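# Unplug the clipped cord from the power strip

## Task

Pull out the plug whose cord runs through the wire clip on the power strip, so it ends up away from that clip, and finish without either gripper still holding any other loose object.

## Robot and tools

Robot: two arms, left_arm and right_arm, each with a two-finger parallel gripper and a wrist camera. There is also a fixed overhead camera. Camera names: cam_high (fixed), cam_left_wrist, cam_right_wrist, all 896x504 pixels.

Frames: the scene frame has its origin at table-top height, midway between the nominal arm bases, with +z up, +x out over the table and +y toward left_arm. Image sides do not match the arm names. Each arm reports its hand pose, velocities and targets in its own base frame. Base positions: left_arm at (-0.043, +0.272, +0.030) m and right_arm at (+0.006, -0.304, +0.033) m, each turned only slightly about z, so base axes nearly match the scene axes. Gripper fingers point along the gripper's +z axis and open and close along its y axis. end_effector_position is the point between the pads, about 1 cm short of the fingertips. Reported poses can be off by a few centimetres.

Action rows: every motion command uses rows of 14 numbers, each in [-1, 1]. The first 7 belong to left_arm and the last 7 to right_arm, each in the order dx, dy, dz, rx, ry, rz, opening. Both arms are always included. dx..rz are offsets, not poses. They are measured from that arm's Hand target at the start of the call, along that arm's own base axes. 1.0 equals 0.6 m of travel or 180 degrees of turn. rx, ry, rz together form one rotation vector, turning about the Hand target's position. The opening is absolute: +1 is fully open (0.094 m) and -1 is closed. Six zeros re-request the current Hand target. A 0 in the opening slot is a real command for half open. To keep a gripper as it is, repeat its present opening.

execute_actions(actions, cameras): actions is a list of actions. Each action is a table of up to 15 rows, one per 1/30 s step. If a table is short, its last row is held to fill 15 steps. Every row in an action counts from that action's start pose, not from the row before. Each new action starts from the updated Hand target, so sending the same offset again moves further. An empty list returns state plus all camera images. cameras picks views by name, ["all"] gives all of them, and an unknown name voids the call.

move(target, speed, blend, opening_speed, grip_force, blocking, cameras): this drives straight-line paths toward one row, or a list of up to 15 rows. Every row counts from the same starting Hand targets. speed is in m/s, from 0.002 to 2.9, default 0.25. Rotation is capped at twice that number in rad/s. Give one number, or one per target. blend, in metres, rounds the corners of a list. 0 means stop at each target. opening_speed is the rate of finger travel on the -1..+1 scale per second, at least 0.2. grip_force is the per-pad limit in newtons, 10 to 50. It persists once set, and a lower force closes more slowly. blocking=false returns after about 0.5 s while the move keeps running. The whole move is capped at 10 s. Paths do not avoid obstacles or the other arm. Do not route a path close to an arm's own base. The result adds a "move:" line with the outcome (done, off_target, moving, held, fault) and any limits that acted (paced = pose clipped, held = steps withheld).

wait(seconds 0-10) lets time run. stop() brakes a running move. zoom_image(camera, region=[x0,y0,x1,y1]) enlarges part of the newest image, at most 504x504 px. read_manual gives licence text only. finished_scene(scene) ends the scene irreversibly. Make no further calls in that reply.

Results: end_effector_position (m) and end_effector_quat_wxyz are in each arm's base frame. Hand target is the last commanded pose after clipping, and the next offsets count from it. The gripper often rests a few cm short. Another command, even all zeros, requests it again. If the gripper still rests short, send the remaining gap as an offset. grip_measured is the measured opening on the command scale. It reads up to about 2.5 mm wide when empty, and somewhat narrower than the part when squeezing. grip_effort_nm is the gripper motor effort, where negative means closing. It has an offset and stays nonzero at rest. Joint torques include gravity and noise, and joints 1-3 wrap at ±28 N m. "within noise" on joint velocities means the arm is still. Tool commands lists the present commands. Motor heat from holding, stretching or pushing can give MOTOR HOT at 75 °C and fold the arm at 90 °C.

The controller clips the commanded orientation to within 40 degrees of the current one at each step. It can hold back commands that bring the arms close, but it does not protect grippers or wrist cameras from hitting each other.

Order of work: look with an empty call, find the plug, the cord and the clip. Approach with the gripper open, close on the plug body and pull it out along its axis. Set it down on the table clear of the clip, then open and withdraw. Finish holding nothing loose.

Avoid: dropping or flinging parts, letting go while a part moves, fast impacts, hard pushes into fixed or heavy things, contact between the arms (including closing one gripper on the other's fingers), strain on wrist camera cables, and anything falling or being left off the table. A faster move hits harder, and a target set further past the contact presses harder. An arm that is blocked keeps pressing until you command its target back.

Each tool is called as name(argument=value, ...), one argument or row to a line, values as JSON.

## Session

execute_actions(
  actions=[],
)

Scene clock: 0.00 s.
left_arm: end_effector_position=(+0.2749, -0.1294, +0.2035) grip_measured=+1.000 grip_effort_nm=n/a end_effector_quat_wxyz=(+0.445, -0.076, +0.873, -0.183) | right_arm: end_effector_position=(+0.2823, +0.2511, +0.1829) grip_measured=+1.000 grip_effort_nm=n/a end_effector_quat_wxyz=(+0.411, +0.095, +0.896, +0.137)
Joint positions: left_arm=[-0.582 0.845 0.697 -0.436 -0.235 -0.629 0.094] | right_arm=[0.987 1.367 1.011 -0.483 0.575 0.972 0.094]
Joint velocities: within noise
Joint torques (N m): no reading
Motor temperatures (°C): left_arm=[27 31 37 32 26 29 27] | right_arm=[28 30 36 31 27 28 25]
Heat: left arm: 37 °C; right arm: 36 °C.
Hand target: left_arm +0.2773, -0.1297, +0.2149; +0.458, -0.078, +0.865, -0.189 | right_arm +0.2848, +0.2514, +0.1938; +0.421, +0.100, +0.890, +0.144
Tool commands: left_gripper/opening=+1.0 right_gripper/opening=+1.0

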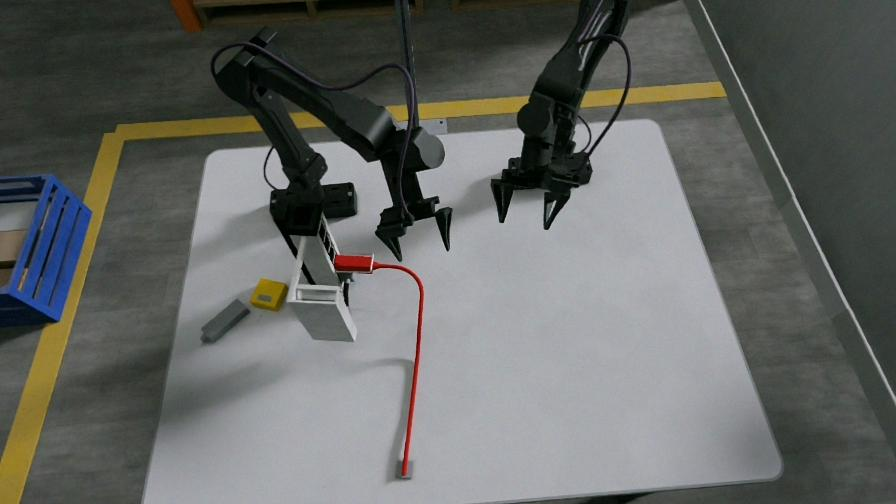

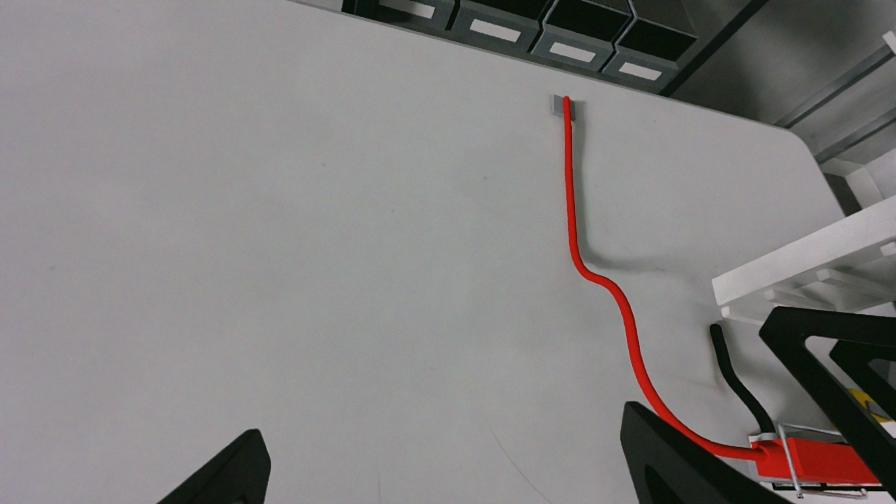

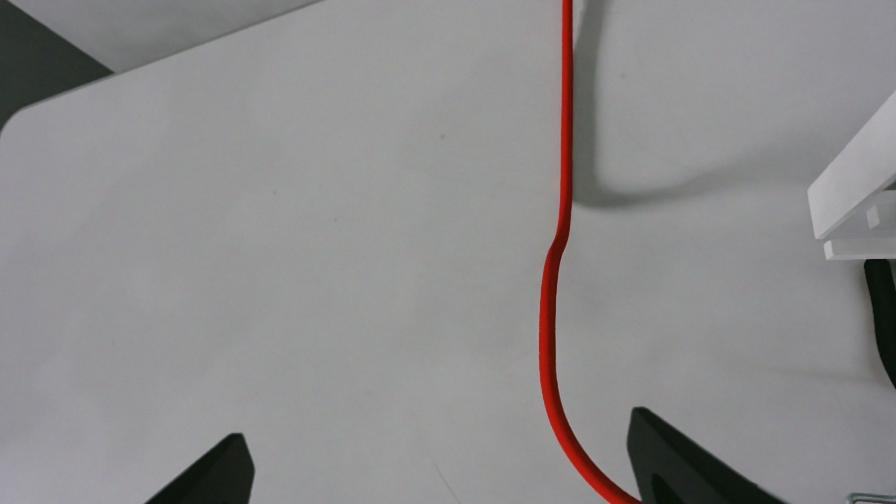

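zoom_image(
  camera="cam_high",
  region=[190, 190, 440, 350],
)

zoom_image(
  camera="cam_left_wrist",
  region=[620, 180, 896, 504],
)

Scaled by 2.016 from the camera's 896x504 image, which has a finer 1280x720 frame.

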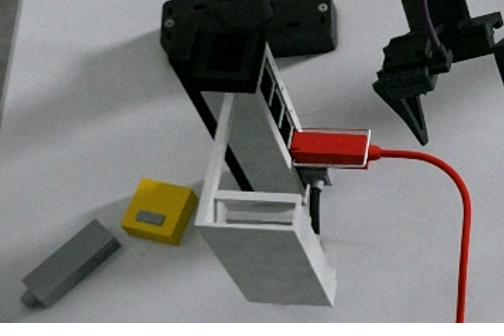

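Scaled by 1.556 from the camera's 896x504 image, which has a finer 1280x720 frame.

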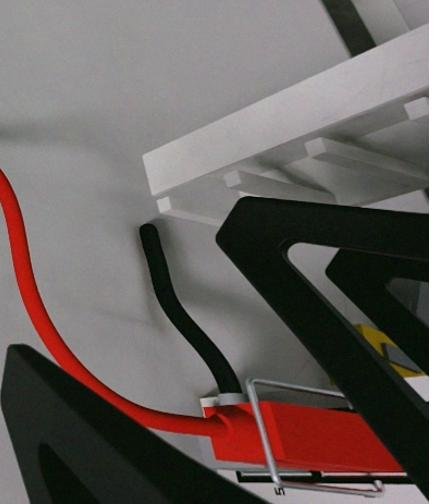

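move(
  target=[
    [0,0,0,0,0,-0.2,1,0,0,0.25,0,0,0,1],
    [0,0,0,0,0,-0.39,1,0.06,-0.42,0.28,0,0,0,1],
  ],
  blend=[0.05,0],
  cameras=["all"],
)

Scene clock: 10.23 s.
left_arm: end_effector_position=(+0.2720, -0.1286, +0.2056) grip_measured=+1.000 grip_effort_nm=-0.02 end_effector_quat_wxyz=(+0.251, +0.430, +0.762, -0.415) | right_arm: end_effector_position=(+0.3180, -0.0008, +0.3492) grip_measured=+1.000 grip_effort_nm=0.00 end_effector_quat_wxyz=(+0.407, +0.108, +0.896, +0.142)
Joint positions: left_arm=[0.087 1.583 1.297 -1.376 1.009 1.165 0.094] | right_arm=[-0.174 1.197 1.566 -1.086 -0.301 0.203 0.094]
Joint torques (N m): left_arm=[0.34 -5.35 7.17 0.08 0.76 0.13] | right_arm=[-0.53 -2.15 10.39 1.46 -0.18 -0.13]
Heat: left arm: 38 °C; right arm: 37 °C.
Hand target: left_arm +0.2773, -0.1296, +0.2149; +0.267, +0.434, +0.752, -0.418 | right_arm +0.3208, -0.0005, +0.3619; +0.421, +0.099, +0.890, +0.145
Off the commanded pose: left_arm 0.011 m, 2 deg | right_arm 0.013 m, 2 deg.
move: off_target (left_arm, right_arm)
camera_calibration:
cam_left_wrist: T_world_to_cam=[[-0.890004, -0.243065, 0.385762, 0.128782], [-0.413259, 0.787488, -0.457252, 0.360122], [-0.192641, -0.566376, -0.801316, 0.257842], [0, 0, 0, 1]] pos_world=[0.313111, -0.106254, 0.3216]
cam_right_wrist: T_world_to_cam=[[-0.136331, -0.932012, -0.335809, 0.157498], [-0.916207, 0.247549, -0.315092, 0.449795], [0.376799, 0.264714, -0.887665, 0.298656], [0, 0, 0, 1]] pos_world=[0.321044, -0.0436149, 0.459723]

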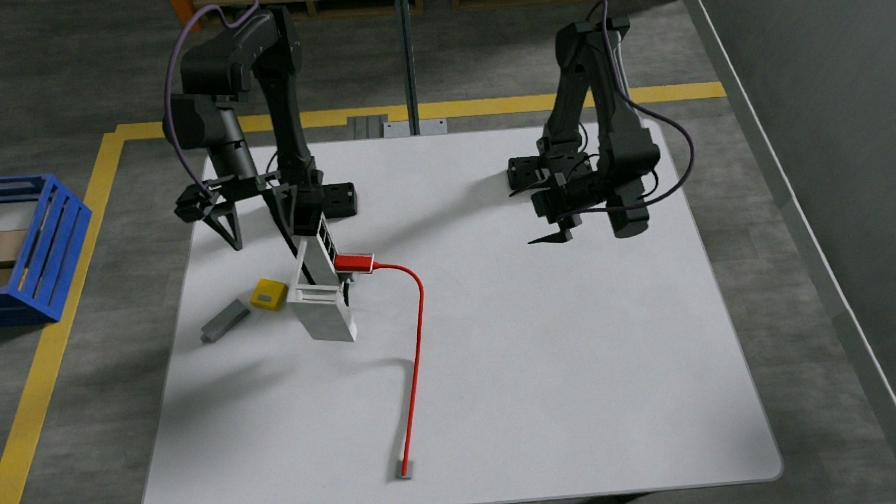

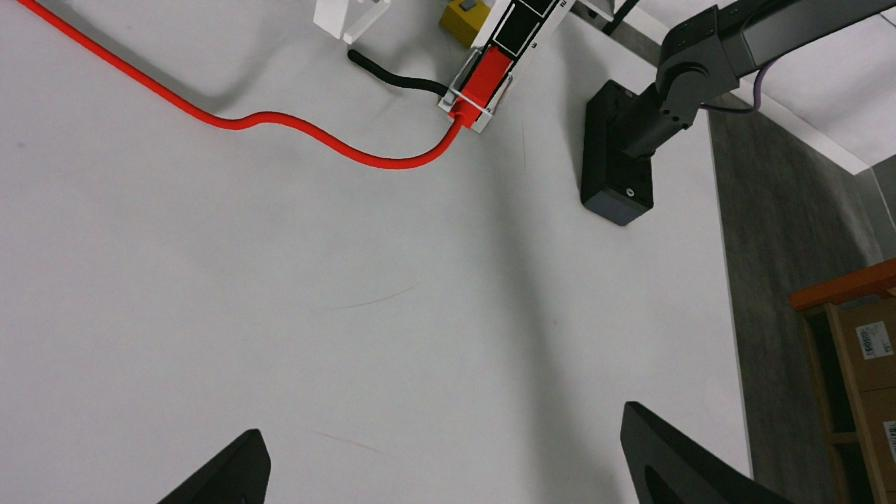

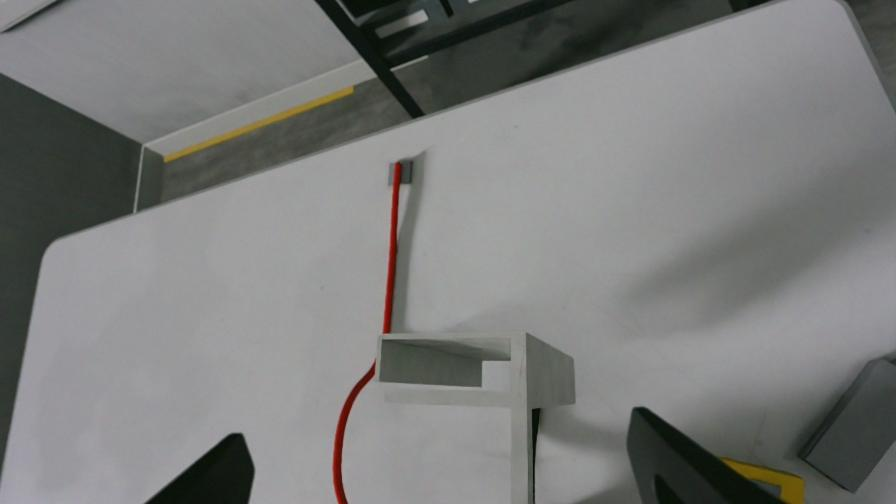

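zoom_image(
  camera="cam_left_wrist",
  region=[300, 0, 640, 190],
)

zoom_image(
  camera="cam_high",
  region=[280, 210, 440, 350],
)

Scaled by 1.482 from the camera's 896x504 image, which has a finer 1280x720 frame.

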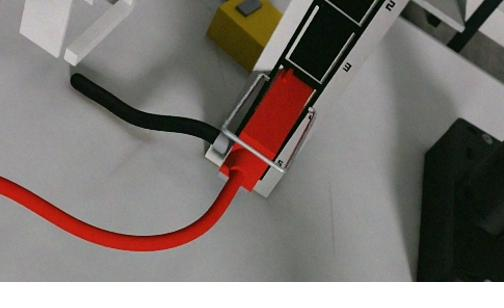

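Scaled by 3.150 from the camera's 896x504 image, which has a finer 1280x720 frame.

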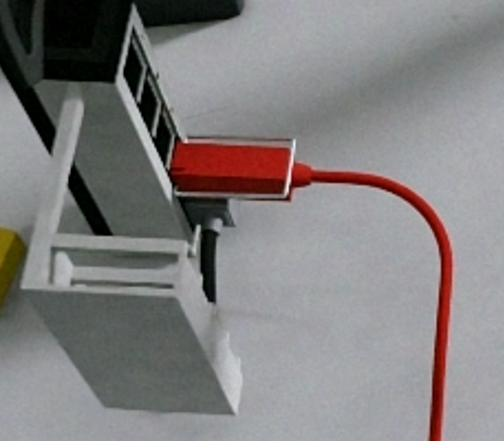

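move(
  target=[0,-0.24,-0.02,0,0,0,1,0,0,0,0,0,0,1],
  cameras=["cam_left_wrist","cam_high"],
)

zoom_image(
  camera="cam_left_wrist",
  region=[300, 100, 640, 400],
)

Scene clock: 16.73 s.
left_arm: end_effector_position=(+0.2795, -0.2712, +0.1887) grip_measured=+1.000 grip_effort_nm=-0.02 end_effector_quat_wxyz=(+0.244, +0.423, +0.767, -0.416) | right_arm: end_effector_position=(+0.3179, -0.0007, +0.3492) grip_measured=+1.000 grip_effort_nm=-0.01 end_effector_quat_wxyz=(+0.407, +0.108, +0.896, +0.142)
Joint positions: left_arm=[-0.411 1.539 1.143 -0.584 0.872 0.315 0.094] | right_arm=[-0.174 1.197 1.566 -1.087 -0.301 0.202 0.094]
Joint torques (N m): left_arm=[-0.51 -9.11 5.42 1.16 0.47 -0.01] | right_arm=[-0.32 -2.28 10.39 1.46 -0.22 -0.08]
Heat: left arm: 38 °C; right arm: 37 °C.
Hand target: left_arm +0.2773, -0.2736, +0.2029; +0.267, +0.434, +0.752, -0.418 | right_arm +0.3208, -0.0005, +0.3619; +0.421, +0.099, +0.890, +0.145
Off the commanded pose: left_arm 0.015 m, 3 deg | right_arm 0.013 m, 2 deg.
move: off_target (left_arm, right_arm)
camera_calibration:
cam_left_wrist: T_world_to_cam=[[-0.879961, -0.253238, 0.40192, 0.0986516], [-0.429758, 0.784895, -0.446372, 0.469673], [-0.202426, -0.565519, -0.799507, 0.167615], [0, 0, 0, 1]] pos_world=[0.322585, -0.248872, 0.304009]
Images, in order (width x height): cam_high 896x504, cam_left_wrist 896x504.

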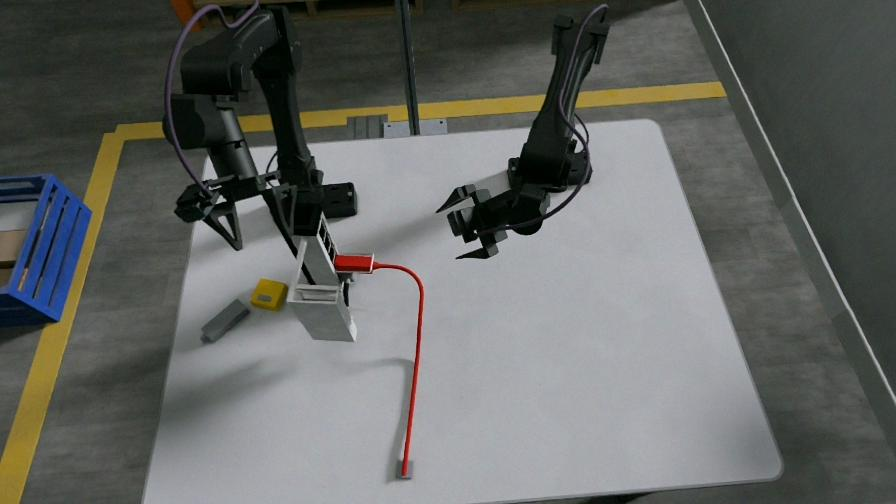

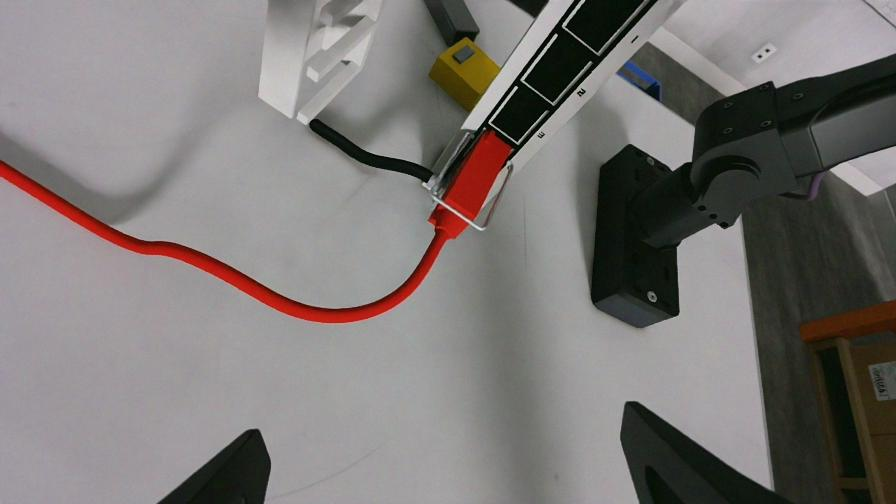

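Scaled by 1.482 from the camera's 896x504 image, which has a finer 1280x720 frame.

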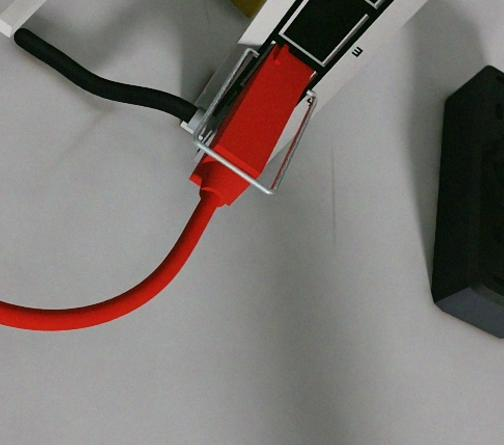

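move(
  target=[-0.06,-0.09,-0.165,0.004,-0.148,-0.094,-1,0,0,0,0,0,0,1],
  cameras=["cam_left_wrist","cam_high"],
)

zoom_image(
  camera="cam_left_wrist",
  region=[300, 80, 640, 420],
)

Scene clock: 34.43 s.
left_arm: end_effector_position=(+0.2411, -0.3251, +0.1025) grip_measured=-0.989 grip_effort_nm=-0.59 end_effector_quat_wxyz=(+0.358, +0.620, +0.612, -0.336) | right_arm: end_effector_position=(+0.3179, -0.0007, +0.3492) grip_measured=+1.000 grip_effort_nm=-0.01 end_effector_quat_wxyz=(+0.407, +0.108, +0.896, +0.142)
Joint positions: left_arm=[-0.627 1.612 0.799 0.028 0.747 0.635 0.001] | right_arm=[-0.174 1.197 1.566 -1.087 -0.301 0.202 0.094]
Joint torques (N m): left_arm=[-0.2 -5.98 4.97 1.45 0.38 0.08] | right_arm=[-0.38 -2.36 10.59 1.49 -0.2 -0.12]
Motor temperatures (°C): left_arm=[27 32 39 34 27 29 27] | right_arm=[28 30 38 36 27 28 25]
Heat: left arm: 39 °C; right arm: 38 °C.
Hand target: left_arm +0.2413, -0.3276, +0.1039; +0.366, +0.625, +0.602, -0.337 | right_arm +0.3208, -0.0005, +0.3619; +0.421, +0.099, +0.890, +0.145
Off the commanded pose: left_arm 0.003 m, 2 deg | right_arm 0.013 m, 2 deg.
move: off_target (right_arm)
camera_calibration:
cam_left_wrist: T_world_to_cam=[[-0.996747, 0.0421299, -0.0687043, 0.258344], [0.0726821, 0.838233, -0.540447, 0.362881], [0.0348212, -0.543682, -0.838568, 0.0142555], [0, 0, 0, 1]] pos_world=[0.230632, -0.307312, 0.225821]
Images, in order (width x height): cam_high 896x504, cam_left_wrist 896x504.

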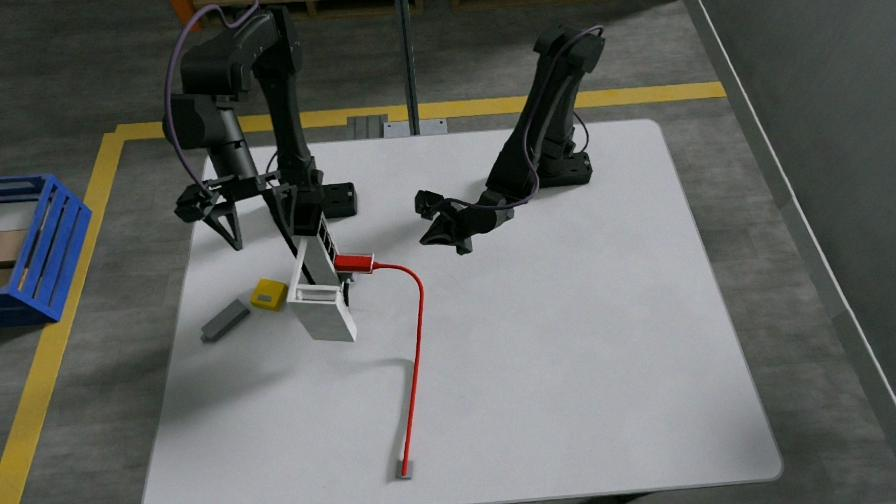

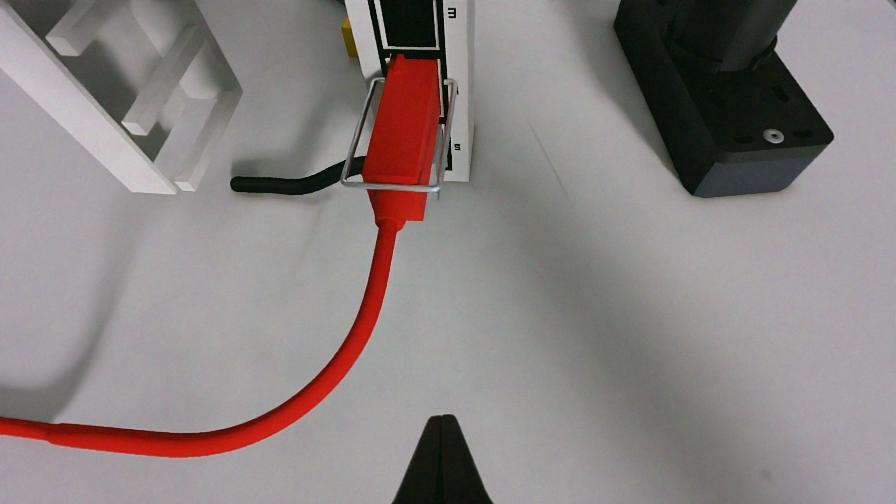

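Scaled by 1.482 from the camera's 896x504 image, which has a finer 1280x720 frame.

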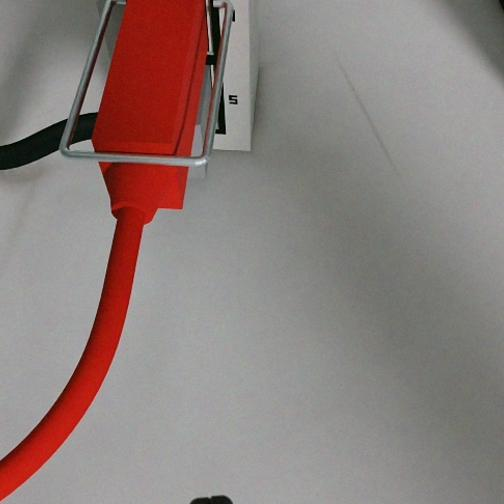

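move(
  target=[
    [0,-0.10,-0.10,0,0,0,-1,0,0,0,0,0,0,1],
    [0,-0.208,-0.10,0,0,0,-1,0,0,0,0,0,0,1],
  ],
  speed=0.1,
  cameras=["cam_left_wrist"],
)

zoom_image(
  camera="cam_left_wrist",
  region=[300, 200, 600, 500],
)

Scene clock: 42.40 s.
left_arm: end_effector_position=(+0.2361, -0.4399, +0.0331) grip_measured=-0.989 grip_effort_nm=-0.59 end_effector_quat_wxyz=(+0.345, +0.623, +0.618, -0.333) | right_arm: end_effector_position=(+0.3179, -0.0007, +0.3492) grip_measured=+1.000 grip_effort_nm=-0.01 end_effector_quat_wxyz=(+0.407, +0.108, +0.896, +0.142)
Joint positions: left_arm=[-0.891 2.04 1.009 0.346 0.547 0.422 0.001] | right_arm=[-0.174 1.197 1.566 -1.087 -0.301 0.202 0.094]
Joint torques (N m): left_arm=[-0.58 -8.75 7.46 1.64 0.22 0.02] | right_arm=[-0.25 -2.25 10.63 1.53 -0.2 -0.1]
Heat: left arm: 39 °C; right arm: 38 °C.
Hand target: left_arm +0.2414, -0.4525, +0.0440; +0.366, +0.624, +0.602, -0.337 | right_arm +0.3208, -0.0005, +0.3619; +0.421, +0.099, +0.890, +0.145
Off the commanded pose: left_arm 0.017 m, 3 deg | right_arm 0.013 m, 2 deg.
move: off_target (left_arm, right_arm)
camera_calibration:
cam_left_wrist: T_world_to_cam=[[-0.997572, 0.0458129, -0.0524596, 0.254673], [0.0664656, 0.851276, -0.520491, 0.428506], [0.0208124, -0.522714, -0.852254, -0.0931397], [0, 0, 0, 1]] pos_world=[0.227513, -0.42513, 0.157015]
Images, in order (width x height): cam_left_wrist 896x504.

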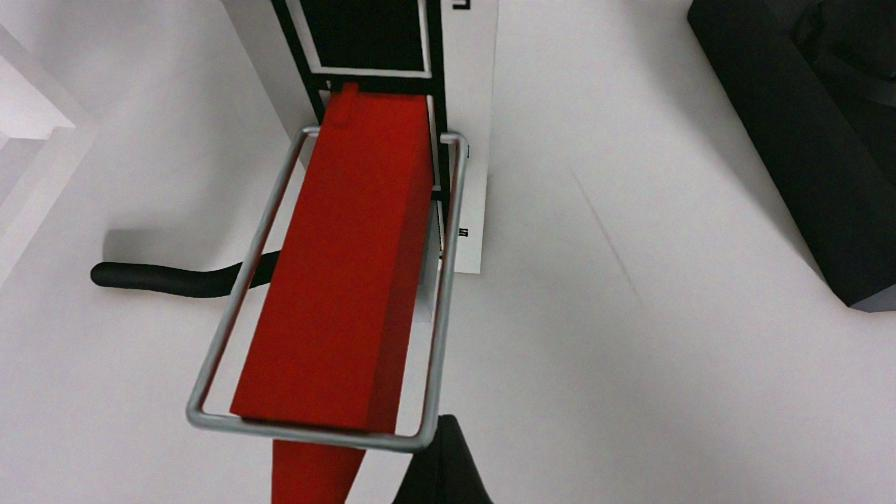

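Scaled by 1.680 from the camera's 896x504 image, which has a finer 1280x720 frame.

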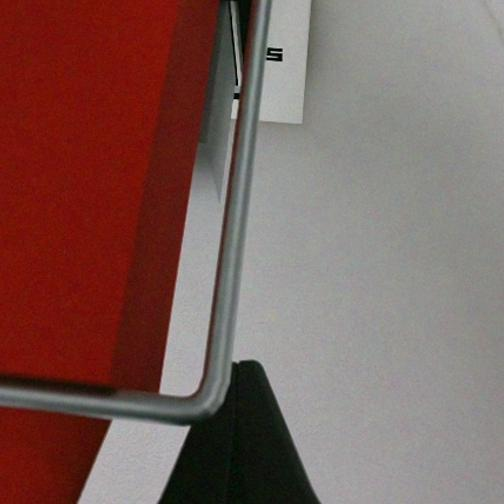

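move(
  target=[
    [0.012,-0.017,0,0,0,0,-1,0,0,0,0,0,0,1],
    [0.012,-0.017,0.075,0,0,0,-1,0,0,0,0,0,0,1],
  ],
  speed=0.08,
  cameras=["cam_left_wrist","cam_high"],
)

Scene clock: 47.00 s.
left_arm: end_effector_position=(+0.2394, -0.4425, +0.0433) grip_measured=-0.989 grip_effort_nm=-0.59 end_effector_quat_wxyz=(+0.309, +0.623, +0.641, -0.325) | right_arm: end_effector_position=(+0.3179, -0.0007, +0.3492) grip_measured=+1.000 grip_effort_nm=0.00 end_effector_quat_wxyz=(+0.407, +0.108, +0.896, +0.142)
Joint positions: left_arm=[-0.893 2.021 1.111 0.143 0.534 0.417 0.001] | right_arm=[-0.174 1.197 1.566 -1.087 -0.301 0.202 0.094]
Joint torques (N m): left_arm=[-0.61 -14.02 8.14 1.71 0.36 0.07] | right_arm=[-0.31 -2.48 10.52 1.43 -0.18 -0.11]
Heat: left arm: 39 °C; right arm: 38 °C.
Hand target: left_arm +0.2485, -0.4627, +0.0890; +0.366, +0.625, +0.602, -0.337 | right_arm +0.3208, -0.0005, +0.3619; +0.421, +0.099, +0.890, +0.145
Off the commanded pose: left_arm 0.051 m, 8 deg | right_arm 0.013 m, 2 deg.
move: off_target (left_arm, right_arm)
camera_calibration:
cam_left_wrist: T_world_to_cam=[[-0.999319, 0.0368943, -0.000396868, 0.252843], [0.032897, 0.886073, -0.462377, 0.456777], [-0.0167074, -0.462075, -0.886683, -0.0485412], [0, 0, 0, 1]] pos_world=[0.236833, -0.436496, 0.168263]
Images, in order (width x height): cam_high 896x504, cam_left_wrist 896x504.

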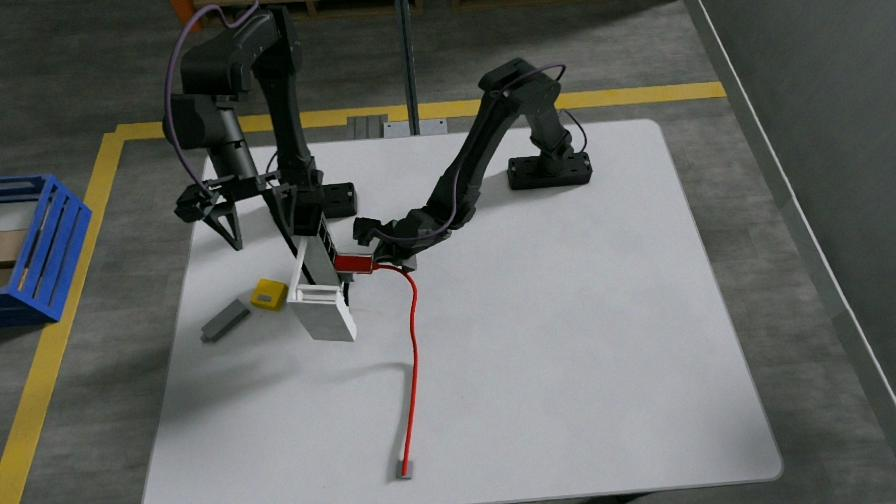

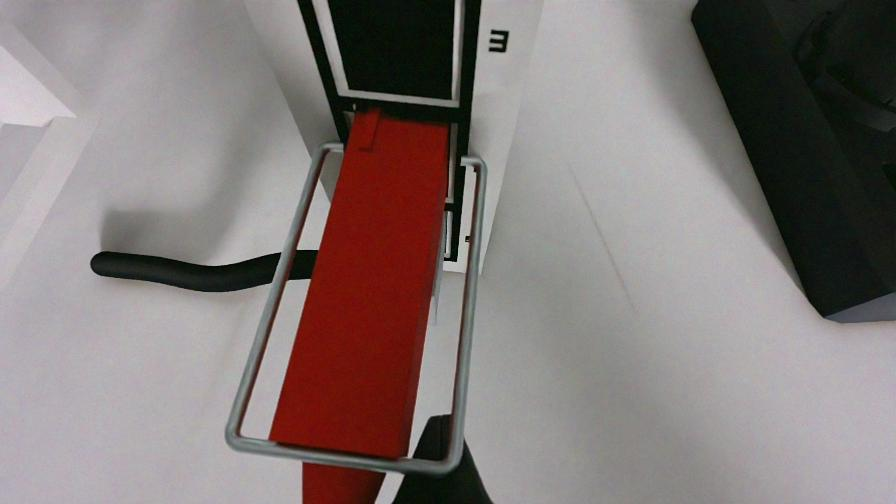

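zoom_image(
  camera="cam_left_wrist",
  region=[200, 380, 520, 504],
)

zoom_image(
  camera="cam_high",
  region=[280, 210, 440, 350],
)

Scaled by 1.575 from the camera's 896x504 image, which has a finer 1280x720 frame.

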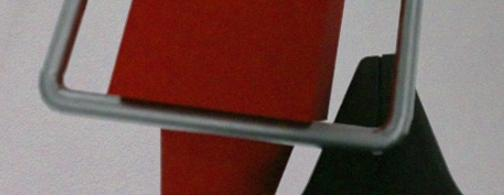

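Scaled by 3.150 from the camera's 896x504 image, which has a finer 1280x720 frame.

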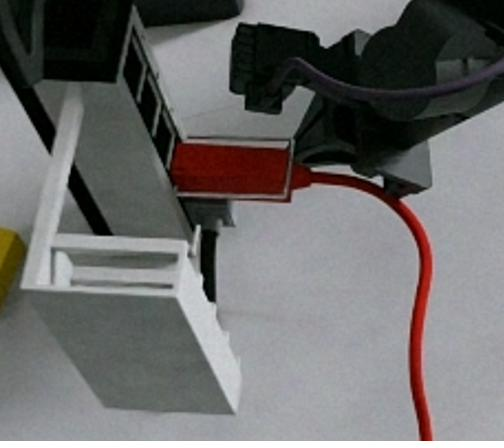

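zoom_image(
  camera="cam_high",
  region=[340, 200, 440, 290],
)

zoom_image(
  camera="cam_left_wrist",
  region=[340, 370, 500, 504],
)

Scaled by 5.040 from the camera's 896x504 image, which has a finer 1280x720 frame.

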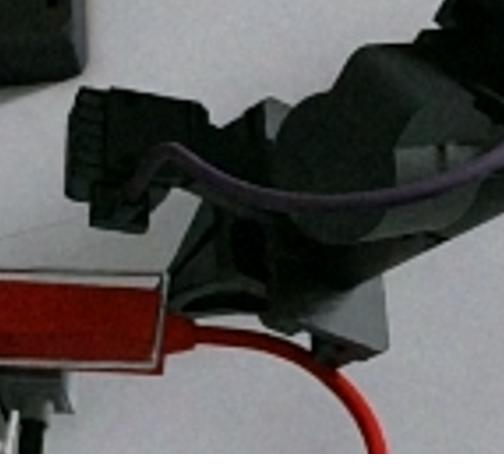

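Scaled by 3.150 from the camera's 896x504 image, which has a finer 1280x720 frame.

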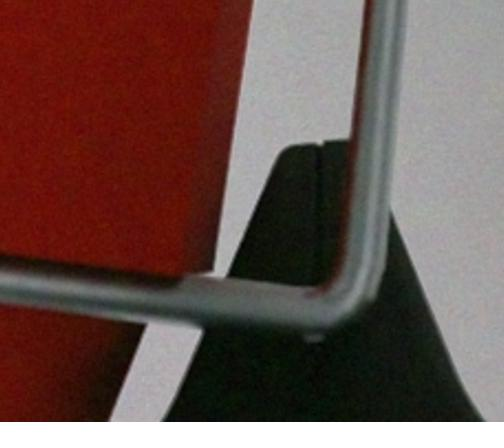

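move(
  target=[0,0,0.04,0,0,0,-1,0,0,0,0,0,0,1],
  speed=0.05,
  cameras=["cam_left_wrist","cam_high"],
)

Scene clock: 60.53 s.
left_arm: end_effector_position=(+0.2386, -0.4370, +0.0542) grip_measured=-0.989 grip_effort_nm=-0.59 end_effector_quat_wxyz=(+0.294, +0.623, +0.653, -0.315) | right_arm: end_effector_position=(+0.3179, -0.0007, +0.3492) grip_measured=+1.000 grip_effort_nm=-0.01 end_effector_quat_wxyz=(+0.407, +0.108, +0.896, +0.142)
Joint positions: left_arm=[-0.893 1.98 1.139 0.033 0.516 0.418 0.001] | right_arm=[-0.174 1.197 1.566 -1.087 -0.301 0.202 0.094]
Joint torques (N m): left_arm=[-0.49 -14.99 8.95 1.84 0.57 0.08] | right_arm=[-0.35 -2.19 10.3 1.45 -0.27 -0.12]
Heat: left arm: 40 °C; right arm: 38 °C.
Hand target: left_arm +0.2485, -0.4627, +0.1129; +0.366, +0.624, +0.602, -0.337 | right_arm +0.3208, -0.0005, +0.3619; +0.421, +0.099, +0.890, +0.145
Off the commanded pose: left_arm 0.065 m, 10 deg | right_arm 0.013 m, 2 deg.
move: off_target (left_arm, right_arm)
camera_calibration:
cam_left_wrist: T_world_to_cam=[[-0.999582, 0.0246771, 0.0150709, 0.245738], [0.0158818, 0.904104, -0.427018, 0.466983], [-0.0241632, -0.4266, -0.904117, -0.0181771], [0, 0, 0, 1]] pos_world=[0.23778, -0.436019, 0.179272]
Images, in order (width x height): cam_high 896x504, cam_left_wrist 896x504.

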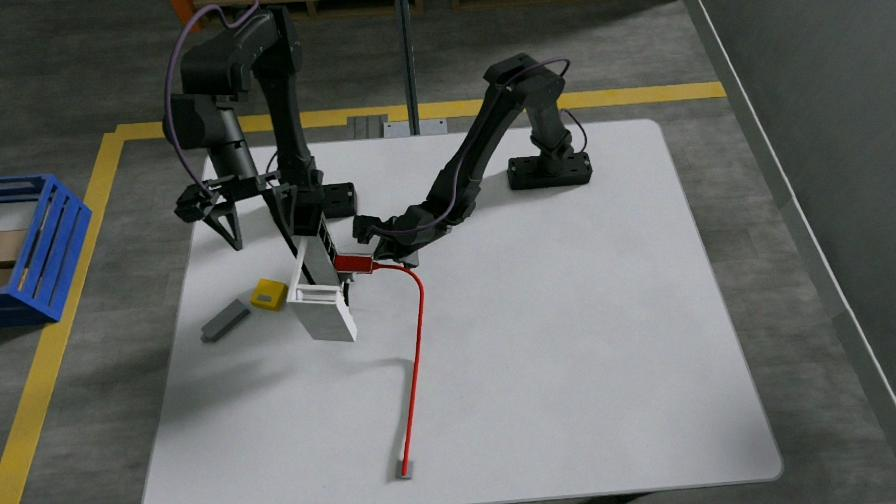

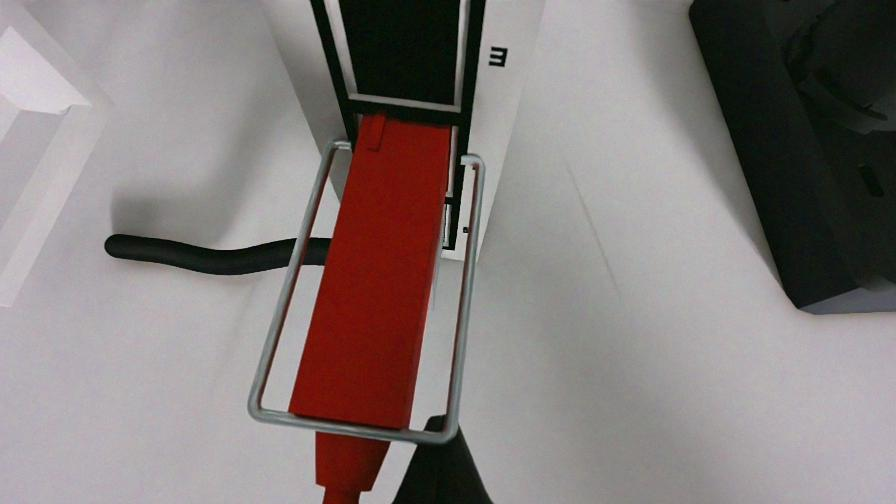

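move(
  target=[0,0,0.07,0,0,0,-1,0,0,0,0,0,0,1],
  speed=0.05,
  cameras=["cam_left_wrist"],
)

Scene clock: 63.60 s.
left_arm: end_effector_position=(+0.2483, -0.4550, +0.1221) grip_measured=-0.989 grip_effort_nm=-0.59 end_effector_quat_wxyz=(+0.336, +0.623, +0.626, -0.327) | right_arm: end_effector_position=(+0.3179, -0.0007, +0.3492) grip_measured=+1.000 grip_effort_nm=-0.01 end_effector_quat_wxyz=(+0.407, +0.108, +0.896, +0.142)
Joint positions: left_arm=[-0.896 1.907 1.264 -0.065 0.533 0.422 0.001] | right_arm=[-0.174 1.197 1.566 -1.087 -0.301 0.202 0.094]
Joint torques (N m): left_arm=[-0.42 -12.93 7.94 1.45 0.35 0.03] | right_arm=[-0.55 -2.25 10.4 1.45 -0.2 -0.07]
Heat: left arm: 40 °C; right arm: 38 °C.
Hand target: left_arm +0.2484, -0.4627, +0.1549; +0.366, +0.625, +0.602, -0.337 | right_arm +0.3208, -0.0005, +0.3619; +0.421, +0.099, +0.890, +0.145
Off the commanded pose: left_arm 0.034 m, 5 deg | right_arm 0.013 m, 2 deg.
move: off_target (left_arm, right_arm)
camera_calibration:
cam_left_wrist: T_world_to_cam=[[-0.998278, 0.0397192, -0.0431735, 0.268467], [0.0560054, 0.864318, -0.499817, 0.492882], [0.0174633, -0.501375, -0.865054, -0.0133492], [0, 0, 0, 1]] pos_world=[0.240634, -0.443363, 0.246394]
Images, in order (width x height): cam_left_wrist 896x504.

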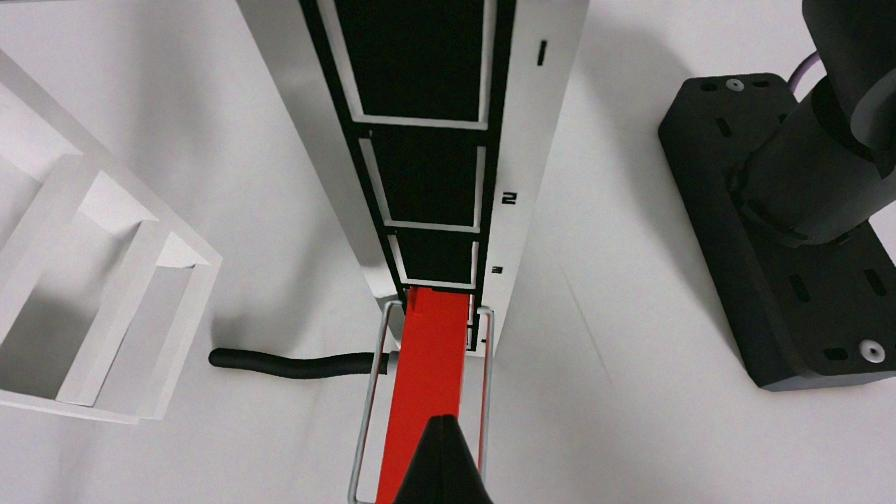

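move(
  target=[
    [0,0.105,0.02,0,0,0,-1,0,0,0,0,0,0,1],
    [0.026,0.105,-0.05,0,0,0,-0.277,0,0,0,0,0,0,1],
  ],
  speed=0.15,
  cameras=["cam_left_wrist","cam_high"],
)

Scene clock: 75.40 s.
left_arm: end_effector_position=(+0.2631, -0.3963, +0.1177) grip_measured=-0.280 grip_effort_nm=0.13 end_effector_quat_wxyz=(+0.353, +0.622, +0.616, -0.331) | right_arm: end_effector_position=(+0.3179, -0.0007, +0.3492) grip_measured=+1.000 grip_effort_nm=-0.01 end_effector_quat_wxyz=(+0.407, +0.108, +0.896, +0.142)
Joint positions: left_arm=[-0.758 1.796 1.079 -0.009 0.643 0.525 0.034] | right_arm=[-0.174 1.197 1.566 -1.087 -0.301 0.202 0.094]
Joint torques (N m): left_arm=[0.12 -8.64 5.63 1.52 0.45 0.07] | right_arm=[-0.46 -2.37 10.54 1.44 -0.21 -0.13]
Motor temperatures (°C): left_arm=[27 37 39 37 27 28 28] | right_arm=[28 30 38 38 27 28 25]
Heat: left arm: 39 °C; right arm: 38 °C.
Hand target: left_arm +0.2642, -0.3996, +0.1249; +0.366, +0.624, +0.602, -0.337 | right_arm +0.3208, -0.0005, +0.3619; +0.421, +0.099, +0.890, +0.145
Off the commanded pose: left_arm 0.008 m, 2 deg | right_arm 0.013 m, 2 deg.
move: off_target (right_arm)
camera_calibration:
cam_left_wrist: T_world_to_cam=[[-0.997022, 0.0398115, -0.066041, 0.283064], [0.0687742, 0.846438, -0.528027, 0.432043], [0.0348781, -0.530996, -0.846656, -0.00644545], [0, 0, 0, 1]] pos_world=[0.252733, -0.38039, 0.241367]
Images, in order (width x height): cam_high 896x504, cam_left_wrist 896x504.

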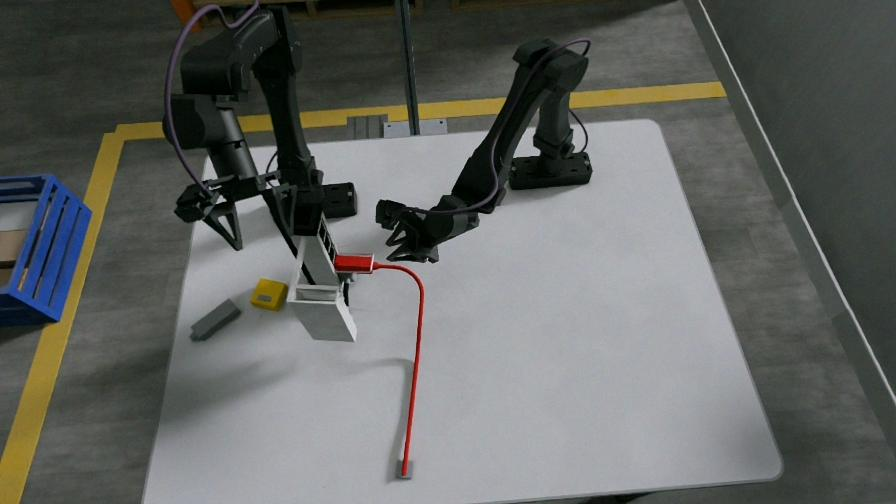

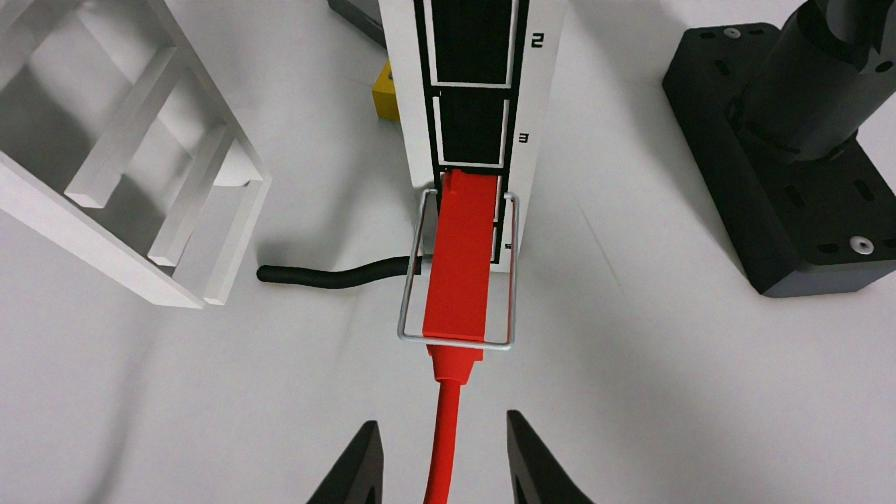

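move(
  target=[
    [-0.007,0.0,-0.133,0,0,0,-0.36,0,0,0,0,0,0,1],
    [-0.007,-0.115,-0.133,0,0,0,-0.36,0,0,0,0,0,0,1],
  ],
  speed=0.1,
  cameras=["cam_left_wrist","cam_high"],
)

zoom_image(
  camera="cam_left_wrist",
  region=[150, 200, 654, 504],
)

Scene clock: 80.27 s.
left_arm: end_effector_position=(+0.2604, -0.4504, +0.0302) grip_measured=-0.357 grip_effort_nm=-0.15 end_effector_quat_wxyz=(+0.344, +0.622, +0.625, -0.324) | right_arm: end_effector_position=(+0.3179, -0.0007, +0.3492) grip_measured=+1.000 grip_effort_nm=0.00 end_effector_quat_wxyz=(+0.407, +0.108, +0.896, +0.142)
Joint positions: left_arm=[-0.868 2.106 1.125 0.277 0.544 0.441 0.03] | right_arm=[-0.174 1.197 1.566 -1.087 -0.301 0.202 0.094]
Joint torques (N m): left_arm=[-1.58 -9.59 7.73 1.7 0.36 -0.08] | right_arm=[-0.61 -2.21 10.39 1.54 -0.19 -0.14]
Heat: left arm: 39 °C; right arm: 38 °C.
Hand target: left_arm +0.2599, -0.4686, +0.0450; +0.366, +0.624, +0.602, -0.337 | right_arm +0.3208, -0.0005, +0.3619; +0.421, +0.099, +0.890, +0.145
Off the commanded pose: left_arm 0.024 m, 4 deg | right_arm 0.013 m, 2 deg.
move: off_target (left_arm, right_arm)
camera_calibration:
cam_left_wrist: T_world_to_cam=[[-0.997907, 0.0311935, -0.0566487, 0.272823], [0.055634, 0.860678, -0.5061, 0.440992], [0.0329693, -0.508193, -0.860612, -0.0979404], [0, 0, 0, 1]] pos_world=[0.250946, -0.437835, 0.154352]
Images, in order (width x height): cam_high 896x504, cam_left_wrist 896x504.

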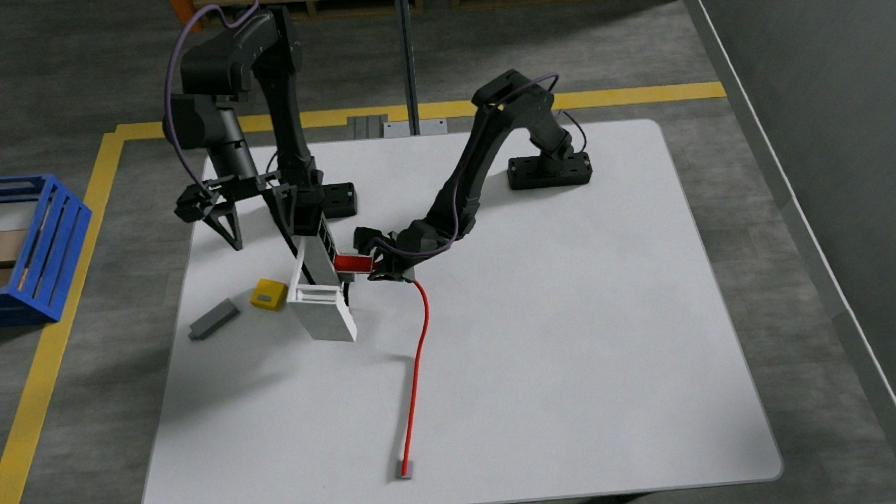

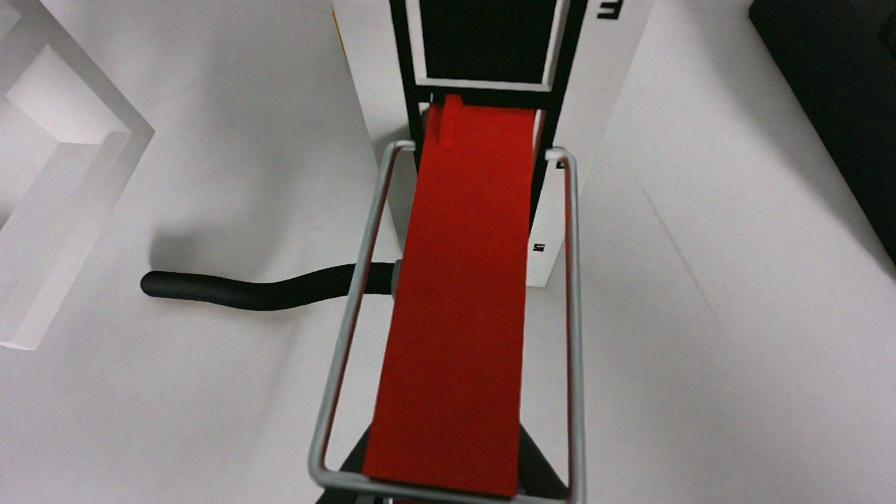

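Scaled by 1.000.

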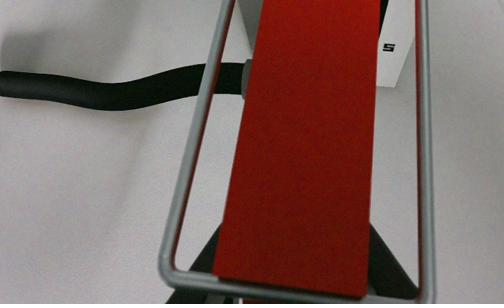

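move(
  target=[0,0.0,0.1,0,0,0,-0.36,0,0,0,0,0,0,1],
  speed=0.08,
  cameras=["cam_left_wrist"],
)

Scene clock: 83.10 s.
left_arm: end_effector_position=(+0.2573, -0.4407, +0.0447) grip_measured=-0.357 grip_effort_nm=-0.15 end_effector_quat_wxyz=(+0.303, +0.624, +0.652, -0.306) | right_arm: end_effector_position=(+0.3179, -0.0007, +0.3492) grip_measured=+1.000 grip_effort_nm=0.00 end_effector_quat_wxyz=(+0.407, +0.108, +0.896, +0.142)
Joint positions: left_arm=[-0.87 2.039 1.186 0.046 0.513 0.446 0.03] | right_arm=[-0.174 1.197 1.566 -1.087 -0.301 0.202 0.094]
Joint torques (N m): left_arm=[-1.39 -15.75 8.73 1.8 0.76 -0.09] | right_arm=[-0.39 -2.5 10.44 1.46 -0.24 -0.1]
Heat: left arm: 39 °C; right arm: 38 °C.
Hand target: left_arm +0.2598, -0.4686, +0.1051; +0.366, +0.625, +0.602, -0.337 | right_arm +0.3208, -0.0005, +0.3619; +0.421, +0.099, +0.890, +0.145
Off the commanded pose: left_arm 0.066 m, 10 deg | right_arm 0.013 m, 2 deg.
move: off_target (left_arm, right_arm)
camera_calibration:
cam_left_wrist: T_world_to_cam=[[-0.999828, 0.0165144, -0.00843927, 0.262192], [0.018536, 0.904626, -0.425803, 0.465506], [0.00060249, -0.425886, -0.904776, -0.0338015], [0, 0, 0, 1]] pos_world=[0.253538, -0.439834, 0.169844]
Images, in order (width x height): cam_left_wrist 896x504.

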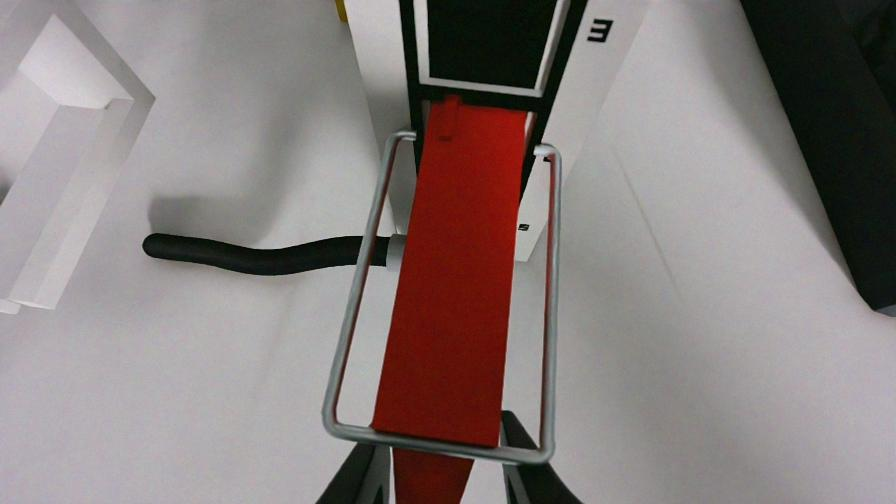

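move(
  target=[0,-0.02,0.06,-0.083,0,0,-0.36,0,0,0,0,0,0,1],
  speed=0.06,
  cameras=["cam_left_wrist"],
)

Scene clock: 87.37 s.
left_arm: end_effector_position=(+0.2557, -0.4413, +0.0523) grip_measured=-0.357 grip_effort_nm=-0.15 end_effector_quat_wxyz=(+0.339, +0.584, +0.647, -0.354) | right_arm: end_effector_position=(+0.3179, -0.0007, +0.3492) grip_measured=+1.000 grip_effort_nm=-0.01 end_effector_quat_wxyz=(+0.407, +0.108, +0.896, +0.142)
Joint positions: left_arm=[-0.855 2.027 1.069 0.292 0.571 0.329 0.03] | right_arm=[-0.174 1.197 1.566 -1.087 -0.301 0.202 0.094]
Joint torques (N m): left_arm=[-1.4 -16.31 7.56 3.11 1.17 -0.41] | right_arm=[-0.5 -2.3 10.63 1.51 -0.2 -0.1]
Heat: left arm: 39 °C; right arm: 38 °C.
Hand target: left_arm +0.2598, -0.4807, +0.1411; +0.444, +0.572, +0.553, -0.412 | right_arm +0.3208, -0.0005, +0.3619; +0.421, +0.099, +0.890, +0.145
Off the commanded pose: left_arm 0.097 m, 18 deg | right_arm 0.013 m, 2 deg.
move: off_target (left_arm, right_arm)
camera_calibration:
cam_left_wrist: T_world_to_cam=[[-0.999435, -0.0211002, 0.0261508, 0.242126], [-0.0319277, 0.838914, -0.543327, 0.459322], [-0.010474, -0.543855, -0.839114, -0.0799376], [0, 0, 0, 1]] pos_world=[0.255817, -0.423697, 0.176154]
Images, in order (width x height): cam_left_wrist 896x504.

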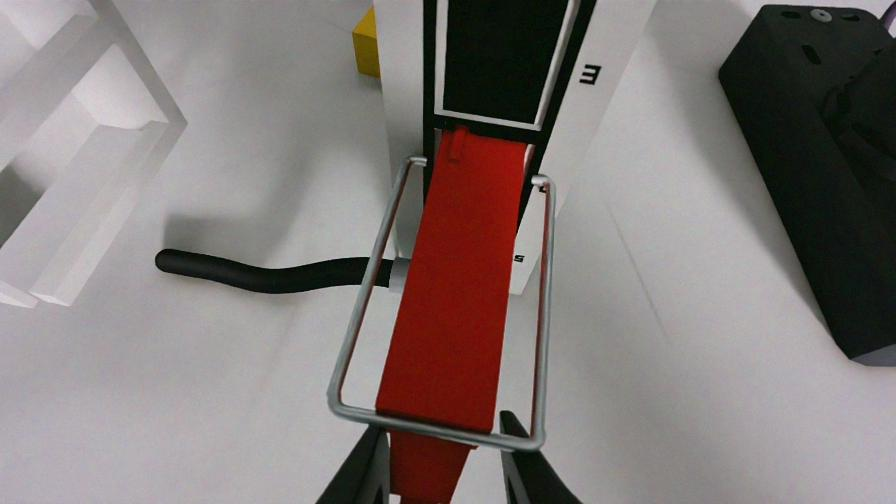

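zoom_image(
  camera="cam_left_wrist",
  region=[300, 380, 580, 504],
)

zoom_image(
  camera="cam_left_wrist",
  region=[340, 110, 600, 310],
)

Scaled by 1.800 from the camera's 896x504 image, which has a finer 1280x720 frame.

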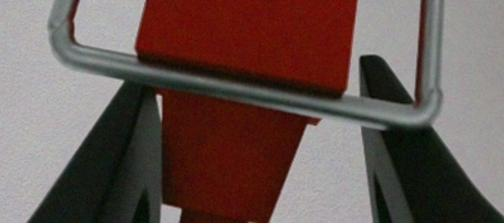

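Scaled by 1.938 from the camera's 896x504 image, which has a finer 1280x720 frame.

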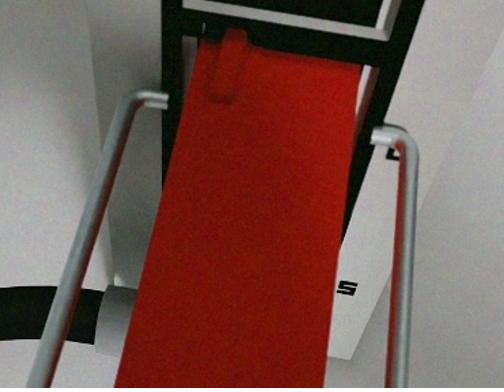

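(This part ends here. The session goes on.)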